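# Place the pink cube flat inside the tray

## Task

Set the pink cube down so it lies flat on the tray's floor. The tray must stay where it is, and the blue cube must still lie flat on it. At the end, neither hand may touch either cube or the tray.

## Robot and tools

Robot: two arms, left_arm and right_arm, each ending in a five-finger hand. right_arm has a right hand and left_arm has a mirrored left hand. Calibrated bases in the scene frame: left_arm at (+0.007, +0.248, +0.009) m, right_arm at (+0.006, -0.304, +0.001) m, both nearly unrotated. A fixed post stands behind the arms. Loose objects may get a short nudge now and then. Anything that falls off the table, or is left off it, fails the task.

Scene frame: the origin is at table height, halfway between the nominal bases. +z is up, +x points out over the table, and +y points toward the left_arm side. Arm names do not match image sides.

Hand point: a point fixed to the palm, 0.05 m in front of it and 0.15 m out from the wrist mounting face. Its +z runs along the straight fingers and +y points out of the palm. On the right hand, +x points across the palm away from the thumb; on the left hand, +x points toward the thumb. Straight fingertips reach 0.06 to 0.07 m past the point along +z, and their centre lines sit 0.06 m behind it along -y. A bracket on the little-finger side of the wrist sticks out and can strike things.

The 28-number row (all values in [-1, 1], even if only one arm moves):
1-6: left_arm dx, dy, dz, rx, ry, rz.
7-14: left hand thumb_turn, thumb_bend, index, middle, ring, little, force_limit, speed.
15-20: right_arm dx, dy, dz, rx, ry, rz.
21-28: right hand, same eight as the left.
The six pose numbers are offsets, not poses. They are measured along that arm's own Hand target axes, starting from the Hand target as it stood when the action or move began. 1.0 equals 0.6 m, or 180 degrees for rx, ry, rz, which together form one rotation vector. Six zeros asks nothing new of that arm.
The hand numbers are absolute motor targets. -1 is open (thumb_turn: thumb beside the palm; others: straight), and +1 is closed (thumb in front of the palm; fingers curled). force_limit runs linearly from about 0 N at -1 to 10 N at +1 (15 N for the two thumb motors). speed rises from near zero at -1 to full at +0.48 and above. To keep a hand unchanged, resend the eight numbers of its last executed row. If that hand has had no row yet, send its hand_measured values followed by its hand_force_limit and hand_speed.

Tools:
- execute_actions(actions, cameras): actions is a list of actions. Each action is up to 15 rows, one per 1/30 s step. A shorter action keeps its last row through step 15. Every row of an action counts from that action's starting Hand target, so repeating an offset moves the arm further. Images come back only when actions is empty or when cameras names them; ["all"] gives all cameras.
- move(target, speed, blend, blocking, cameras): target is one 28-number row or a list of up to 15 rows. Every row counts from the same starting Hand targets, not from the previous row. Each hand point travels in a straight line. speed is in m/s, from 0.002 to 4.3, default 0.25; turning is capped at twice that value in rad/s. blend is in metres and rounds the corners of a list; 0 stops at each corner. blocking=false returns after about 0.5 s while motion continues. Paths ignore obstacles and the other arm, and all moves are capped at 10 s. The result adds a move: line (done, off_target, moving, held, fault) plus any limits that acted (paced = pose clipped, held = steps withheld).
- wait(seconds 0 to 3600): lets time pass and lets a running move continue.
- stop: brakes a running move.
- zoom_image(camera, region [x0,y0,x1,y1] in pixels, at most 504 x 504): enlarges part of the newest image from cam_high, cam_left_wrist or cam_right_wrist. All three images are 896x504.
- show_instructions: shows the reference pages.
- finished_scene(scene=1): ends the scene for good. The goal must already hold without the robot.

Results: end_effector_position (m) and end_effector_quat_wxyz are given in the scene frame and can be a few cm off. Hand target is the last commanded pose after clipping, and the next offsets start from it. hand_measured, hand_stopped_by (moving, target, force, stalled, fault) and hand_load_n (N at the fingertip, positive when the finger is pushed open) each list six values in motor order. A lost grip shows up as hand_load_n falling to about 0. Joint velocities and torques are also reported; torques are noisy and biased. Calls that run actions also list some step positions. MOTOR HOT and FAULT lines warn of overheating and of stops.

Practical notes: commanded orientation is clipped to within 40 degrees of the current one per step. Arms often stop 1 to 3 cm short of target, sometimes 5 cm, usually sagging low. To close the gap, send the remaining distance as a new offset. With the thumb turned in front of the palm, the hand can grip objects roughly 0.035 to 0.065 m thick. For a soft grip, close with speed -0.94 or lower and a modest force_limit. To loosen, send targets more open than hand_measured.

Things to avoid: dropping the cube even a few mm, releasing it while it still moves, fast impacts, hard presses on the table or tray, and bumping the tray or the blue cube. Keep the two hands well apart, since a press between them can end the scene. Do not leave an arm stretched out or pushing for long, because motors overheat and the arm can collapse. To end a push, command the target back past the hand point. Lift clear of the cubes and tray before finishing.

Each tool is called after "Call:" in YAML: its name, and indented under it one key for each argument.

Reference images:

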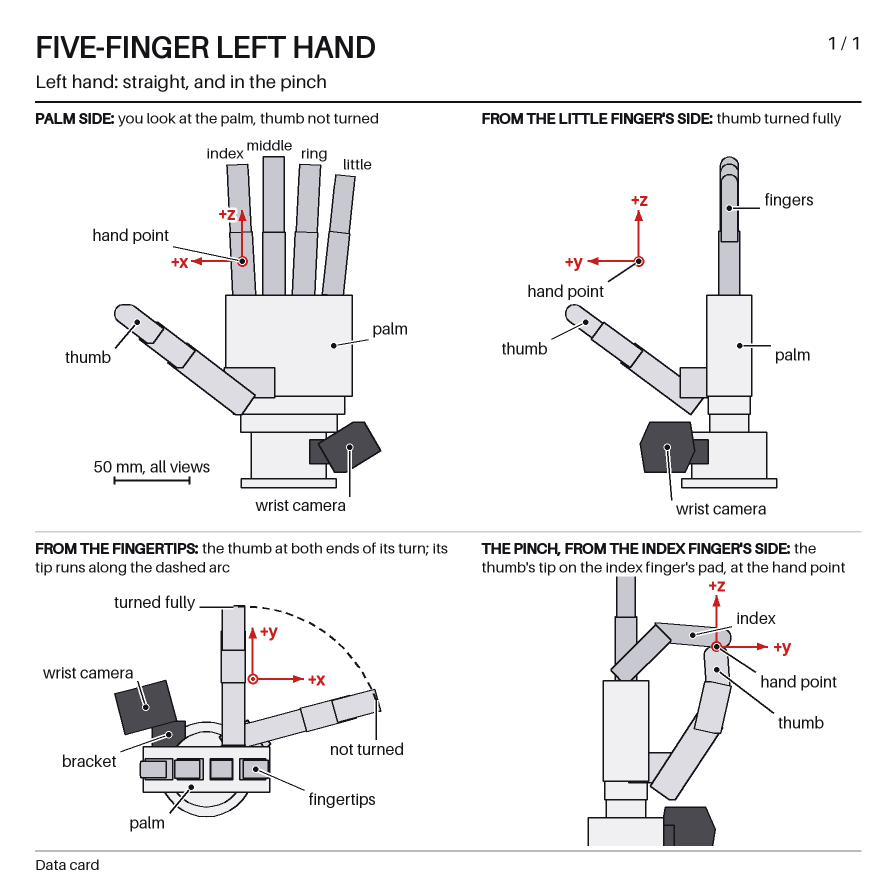

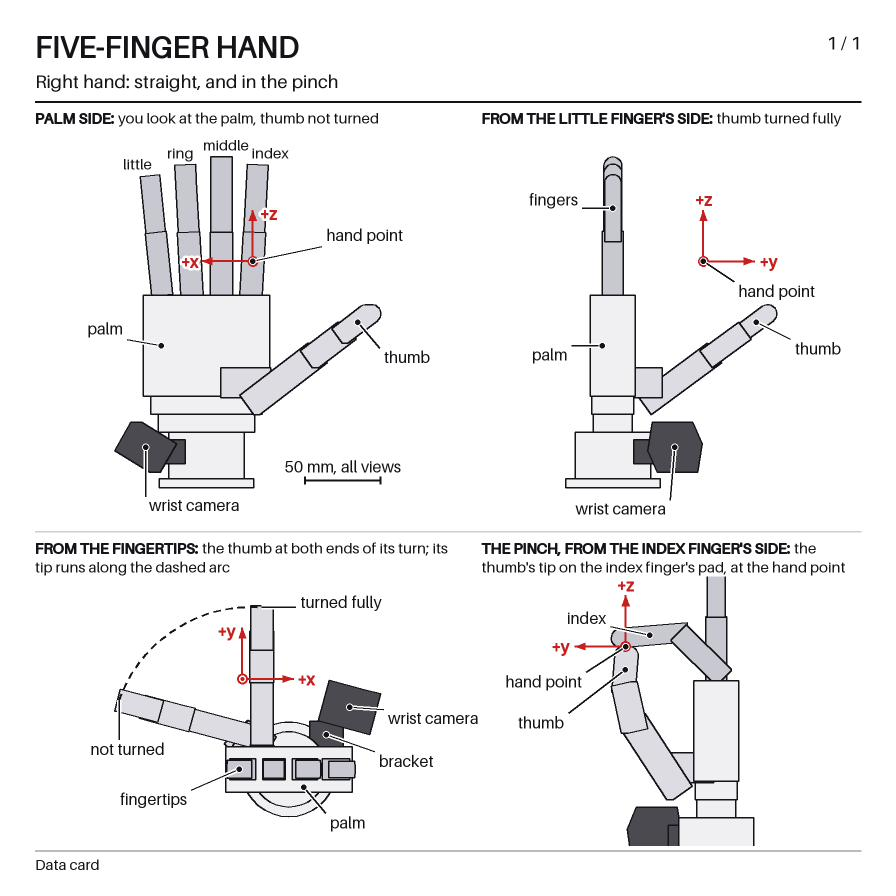

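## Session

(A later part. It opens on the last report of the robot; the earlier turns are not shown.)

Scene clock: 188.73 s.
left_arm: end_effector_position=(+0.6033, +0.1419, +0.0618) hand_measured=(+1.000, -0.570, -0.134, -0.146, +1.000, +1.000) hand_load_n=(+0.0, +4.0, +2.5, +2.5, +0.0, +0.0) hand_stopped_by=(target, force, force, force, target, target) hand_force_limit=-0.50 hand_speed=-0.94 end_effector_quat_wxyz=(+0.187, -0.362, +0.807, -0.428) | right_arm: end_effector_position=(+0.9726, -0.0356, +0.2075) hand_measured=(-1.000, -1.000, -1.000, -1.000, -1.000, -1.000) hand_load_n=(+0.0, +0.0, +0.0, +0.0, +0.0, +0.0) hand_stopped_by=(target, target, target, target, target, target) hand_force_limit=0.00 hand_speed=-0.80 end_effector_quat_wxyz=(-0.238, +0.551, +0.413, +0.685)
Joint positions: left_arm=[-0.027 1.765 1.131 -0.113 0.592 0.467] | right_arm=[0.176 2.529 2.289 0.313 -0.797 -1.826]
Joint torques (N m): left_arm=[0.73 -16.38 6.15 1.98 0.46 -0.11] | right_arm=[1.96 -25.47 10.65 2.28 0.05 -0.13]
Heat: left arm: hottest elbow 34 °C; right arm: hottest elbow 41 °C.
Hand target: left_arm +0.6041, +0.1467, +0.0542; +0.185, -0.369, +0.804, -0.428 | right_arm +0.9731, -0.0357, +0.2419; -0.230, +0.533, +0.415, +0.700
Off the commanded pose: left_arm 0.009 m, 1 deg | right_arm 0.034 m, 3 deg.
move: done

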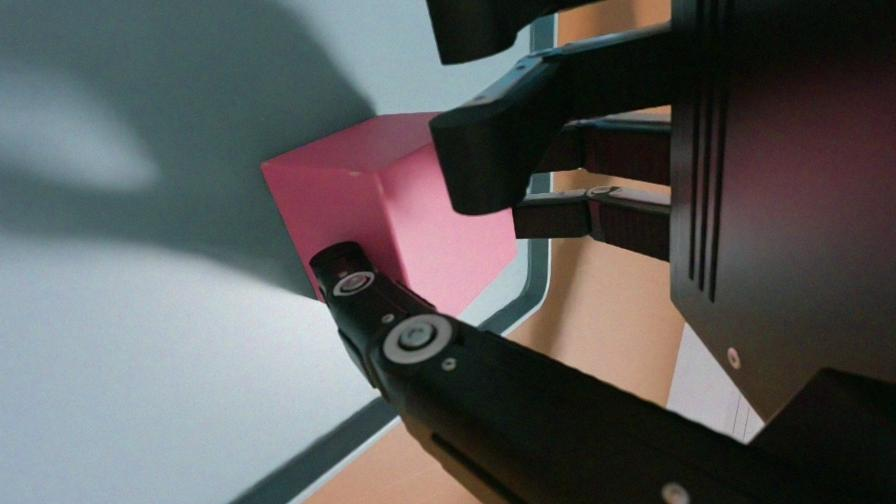

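Call:
move:
  target: [0,0,0,0,0,0,1,-0.72,-0.26,-0.27,1,1,-0.5,-0.94,0,0,0,0,0,0,-1,-1,-1,-1,-1,-1,0,-0.8]
  cameras: ["cam_left_wrist"]

Scene clock: 192.13 s.
left_arm: end_effector_position=(+0.6028, +0.1418, +0.0614) hand_measured=(+1.000, -0.720, -0.260, -0.270, +1.000, +1.000) hand_load_n=(+0.0, +0.0, +0.0, +0.0, +0.0, +0.5) hand_stopped_by=(target, target, target, target, target, target) hand_force_limit=-0.50 hand_speed=-0.94 end_effector_quat_wxyz=(+0.186, -0.362, +0.807, -0.428) | right_arm: end_effector_position=(+0.9726, -0.0356, +0.2075) hand_measured=(-1.000, -1.000, -1.000, -1.000, -1.000, -1.000) hand_load_n=(+0.0, +0.0, +0.0, +0.0, +0.0, +0.0) hand_stopped_by=(target, target, target, target, target, target) hand_force_limit=0.00 hand_speed=-0.80 end_effector_quat_wxyz=(-0.238, +0.551, +0.413, +0.685)
Joint positions: left_arm=[-0.027 1.765 1.129 -0.113 0.592 0.467] | right_arm=[0.176 2.529 2.289 0.313 -0.797 -1.826]
Joint torques (N m): left_arm=[0.73 -16.38 6.23 1.98 0.44 -0.11] | right_arm=[2.14 -25.52 10.63 2.32 0.05 -0.14]
Heat: left arm: hottest shoulder 34 °C; right arm: hottest elbow 41 °C.
Hand target: left_arm +0.6042, +0.1466, +0.0543; +0.185, -0.369, +0.804, -0.428 | right_arm +0.9731, -0.0357, +0.2419; -0.230, +0.533, +0.415, +0.700
Off the commanded pose: left_arm 0.009 m, 1 deg | right_arm 0.034 m, 3 deg.
move: done

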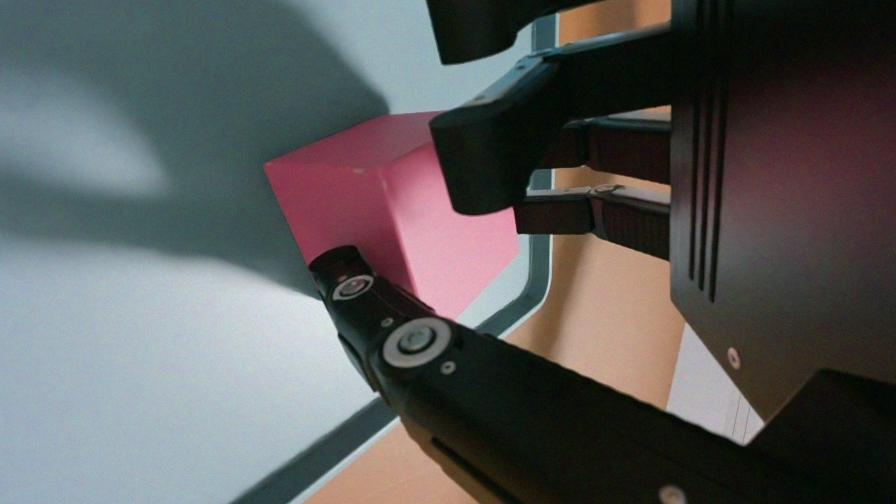

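Call:
move:
  target: [0,0,0,0,0,0,1,-1,-0.75,-0.75,1,1,-0.5,-0.85,0,0,0,0,0,0,-1,-1,-1,-1,-1,-1,0,-0.8]
  cameras: ["cam_left_wrist"]

Scene clock: 194.33 s.
left_arm: end_effector_position=(+0.6028, +0.1418, +0.0614) hand_measured=(+1.000, -1.000, -0.750, -0.750, +1.000, +1.000) hand_load_n=(+0.0, +0.0, +0.0, +0.0, +0.5, +0.0) hand_stopped_by=(target, target, target, target, target, target) hand_force_limit=-0.50 hand_speed=-0.85 end_effector_quat_wxyz=(+0.186, -0.362, +0.807, -0.428) | right_arm: end_effector_position=(+0.9726, -0.0356, +0.2075) hand_measured=(-1.000, -1.000, -1.000, -1.000, -1.000, -1.000) hand_load_n=(+0.0, +0.0, +0.0, +0.0, +0.0, -0.5) hand_stopped_by=(target, target, target, target, target, target) hand_force_limit=0.00 hand_speed=-0.80 end_effector_quat_wxyz=(-0.238, +0.551, +0.413, +0.685)
Joint positions: left_arm=[-0.027 1.765 1.129 -0.113 0.592 0.467] | right_arm=[0.176 2.529 2.289 0.313 -0.797 -1.826]
Joint torques (N m): left_arm=[0.73 -16.38 6.23 1.98 0.43 -0.11] | right_arm=[1.85 -25.64 10.71 2.32 0.05 -0.15]
Heat: left arm: hottest shoulder 34 °C; right arm: hottest elbow 41 °C.
Hand target: left_arm +0.6042, +0.1467, +0.0543; +0.185, -0.369, +0.804, -0.428 | right_arm +0.9731, -0.0357, +0.2419; -0.230, +0.533, +0.415, +0.700
Off the commanded pose: left_arm 0.009 m, 1 deg | right_arm 0.034 m, 3 deg.
move: done

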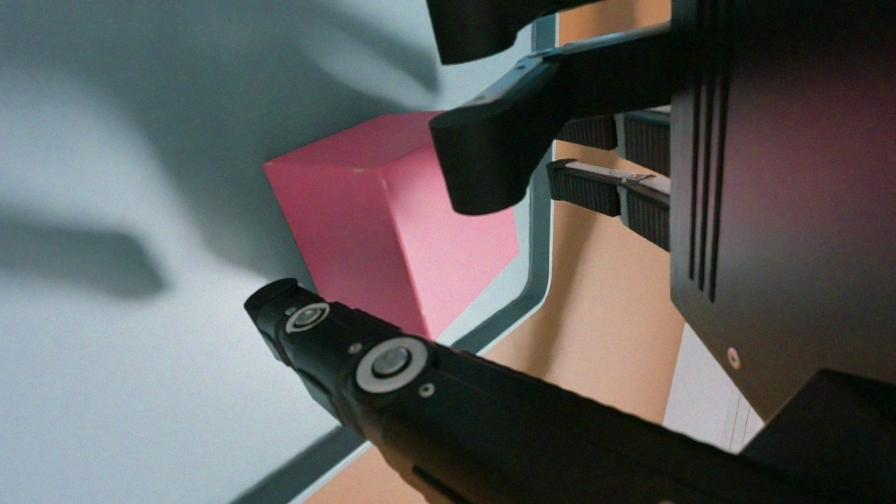

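Call:
move:
  target: [0.003,-0.1375,-0.0942,0,0,0,1,-1,-0.75,-0.75,1,1,-0.5,-0.85,0,0,0,0,0,0,-1,-1,-1,-1,-1,-1,0,-0.8]
  speed: 0.06
  cameras: ["cam_left_wrist","cam_high"]

Scene clock: 198.20 s.
left_arm: end_effector_position=(+0.5916, +0.1419, +0.1338) hand_measured=(+1.000, -1.000, -0.750, -0.750, +1.000, +1.000) hand_load_n=(+0.0, +0.0, +0.0, +0.0, +0.0, +0.0) hand_stopped_by=(target, target, target, target, target, target) hand_force_limit=-0.50 hand_speed=-0.85 end_effector_quat_wxyz=(+0.171, -0.370, +0.810, -0.421) | right_arm: end_effector_position=(+0.9726, -0.0356, +0.2075) hand_measured=(-1.000, -1.000, -1.000, -1.000, -1.000, -1.000) hand_load_n=(+0.0, +0.0, +0.0, +0.0, +0.0, +0.0) hand_stopped_by=(target, target, target, target, target, target) hand_force_limit=0.00 hand_speed=-0.80 end_effector_quat_wxyz=(-0.238, +0.551, +0.413, +0.685)
Joint positions: left_arm=[-0.027 1.652 1.21 -0.343 0.592 0.467] | right_arm=[0.176 2.529 2.289 0.313 -0.797 -1.826]
Joint torques (N m): left_arm=[0.67 -17.49 9.84 0.98 0.44 -0.11] | right_arm=[2.08 -25.52 10.7 2.25 0.05 -0.14]
Heat: left arm: hottest shoulder 34 °C; right arm: hottest elbow 41 °C.
Hand target: left_arm +0.6041, +0.1468, +0.1540; +0.185, -0.369, +0.804, -0.428 | right_arm +0.9731, -0.0357, +0.2419; -0.230, +0.533, +0.415, +0.700
Off the commanded pose: left_arm 0.025 m, 2 deg | right_arm 0.034 m, 3 deg.
move: off_target (left_arm)
Images, in order (width x height): cam_high 896x504, cam_left_wrist 896x504.

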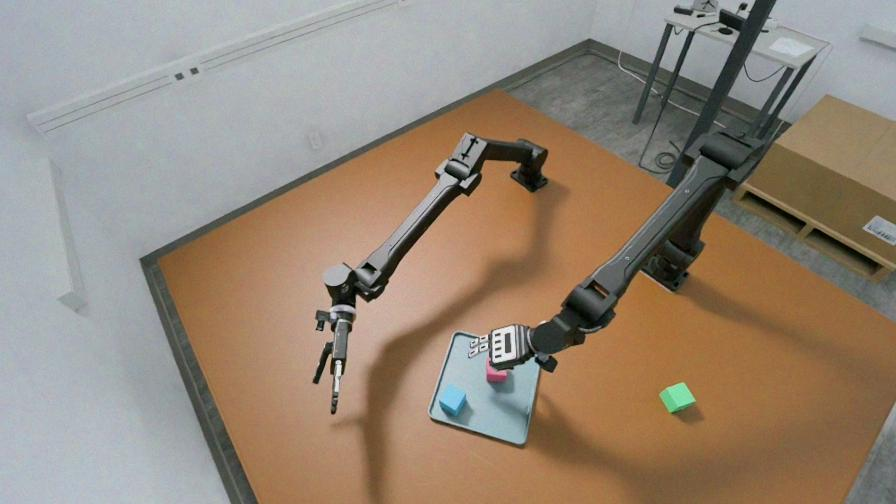

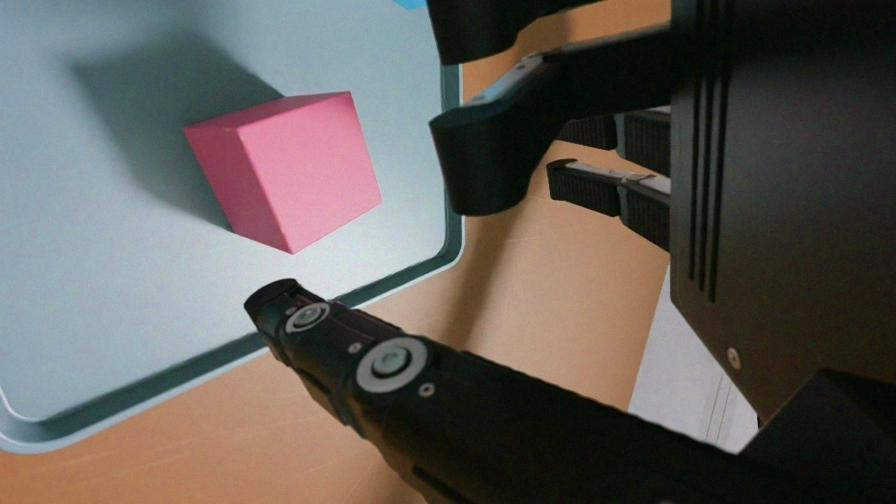

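Call:
move:
  target: [0.08,-0.1,-0.15,0,0,0,1,-1,-0.75,-0.75,1,1,-0.5,-0.85,0,0,0,0,0,0,-1,-1,-1,-1,-1,-1,0,-0.8]
  speed: 0.15
  cameras: ["cam_high"]

Call:
zoom_image:
  camera: "cam_high"
  region: [400, 300, 600, 460]

Scene clock: 200.50 s.
left_arm: end_effector_position=(+0.5356, +0.1422, +0.2379) hand_measured=(+1.000, -1.000, -0.750, -0.750, +1.000, +1.000) hand_load_n=(+0.0, +0.0, +0.0, +0.0, +0.0, +0.0) hand_stopped_by=(target, target, target, target, target, target) hand_force_limit=-0.50 hand_speed=-0.85 end_effector_quat_wxyz=(+0.177, -0.374, +0.807, -0.422) | right_arm: end_effector_position=(+0.9726, -0.0356, +0.2075) hand_measured=(-1.000, -1.000, -1.000, -1.000, -1.000, -1.000) hand_load_n=(+0.0, +0.0, +0.0, +0.0, +0.0, +0.0) hand_stopped_by=(target, target, target, target, target, target) hand_force_limit=0.00 hand_speed=-0.80 end_effector_quat_wxyz=(-0.238, +0.551, +0.413, +0.685)
Joint positions: left_arm=[-0.027 1.418 1.224 -0.577 0.585 0.455] | right_arm=[0.176 2.529 2.289 0.313 -0.797 -1.826]
Joint torques (N m): left_arm=[-0.5 -13.63 10.51 0.99 0.31 -0.12] | right_arm=[1.73 -25.64 10.65 2.26 0.06 -0.14]
Heat: left arm: hottest shoulder 34 °C; right arm: hottest elbow 41 °C.
Hand target: left_arm +0.5435, +0.1386, +0.2554; +0.185, -0.369, +0.804, -0.428 | right_arm +0.9731, -0.0357, +0.2419; -0.230, +0.533, +0.415, +0.700
Off the commanded pose: left_arm 0.019 m, 1 deg | right_arm 0.034 m, 3 deg.
move: off_target (left_arm)

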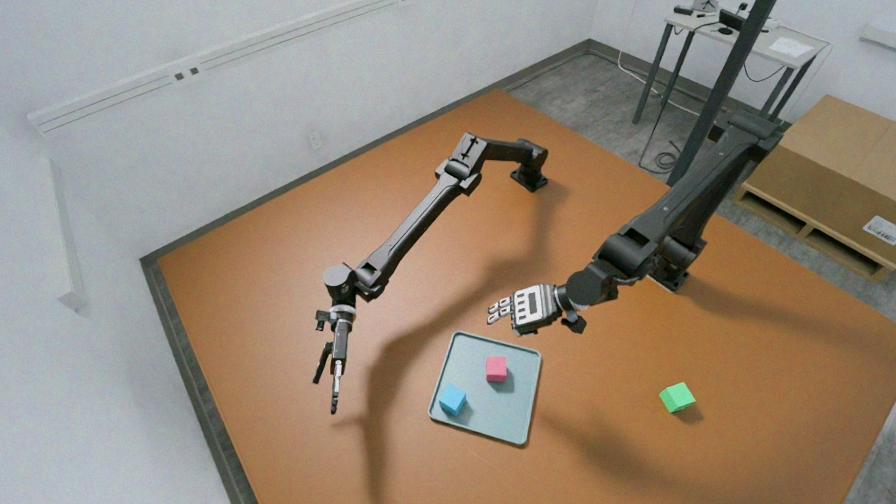

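Scaled by 2.520 from the camera's image (finer frame: 1280x720).

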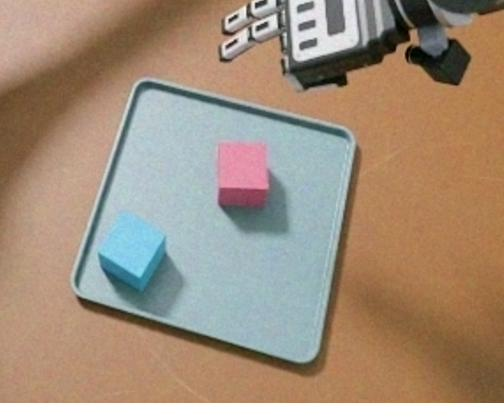

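Both cubes are flat on the tray and the hands are clear.

Call:
finished_scene:
  scene: 1

The scene is finished: the task was done.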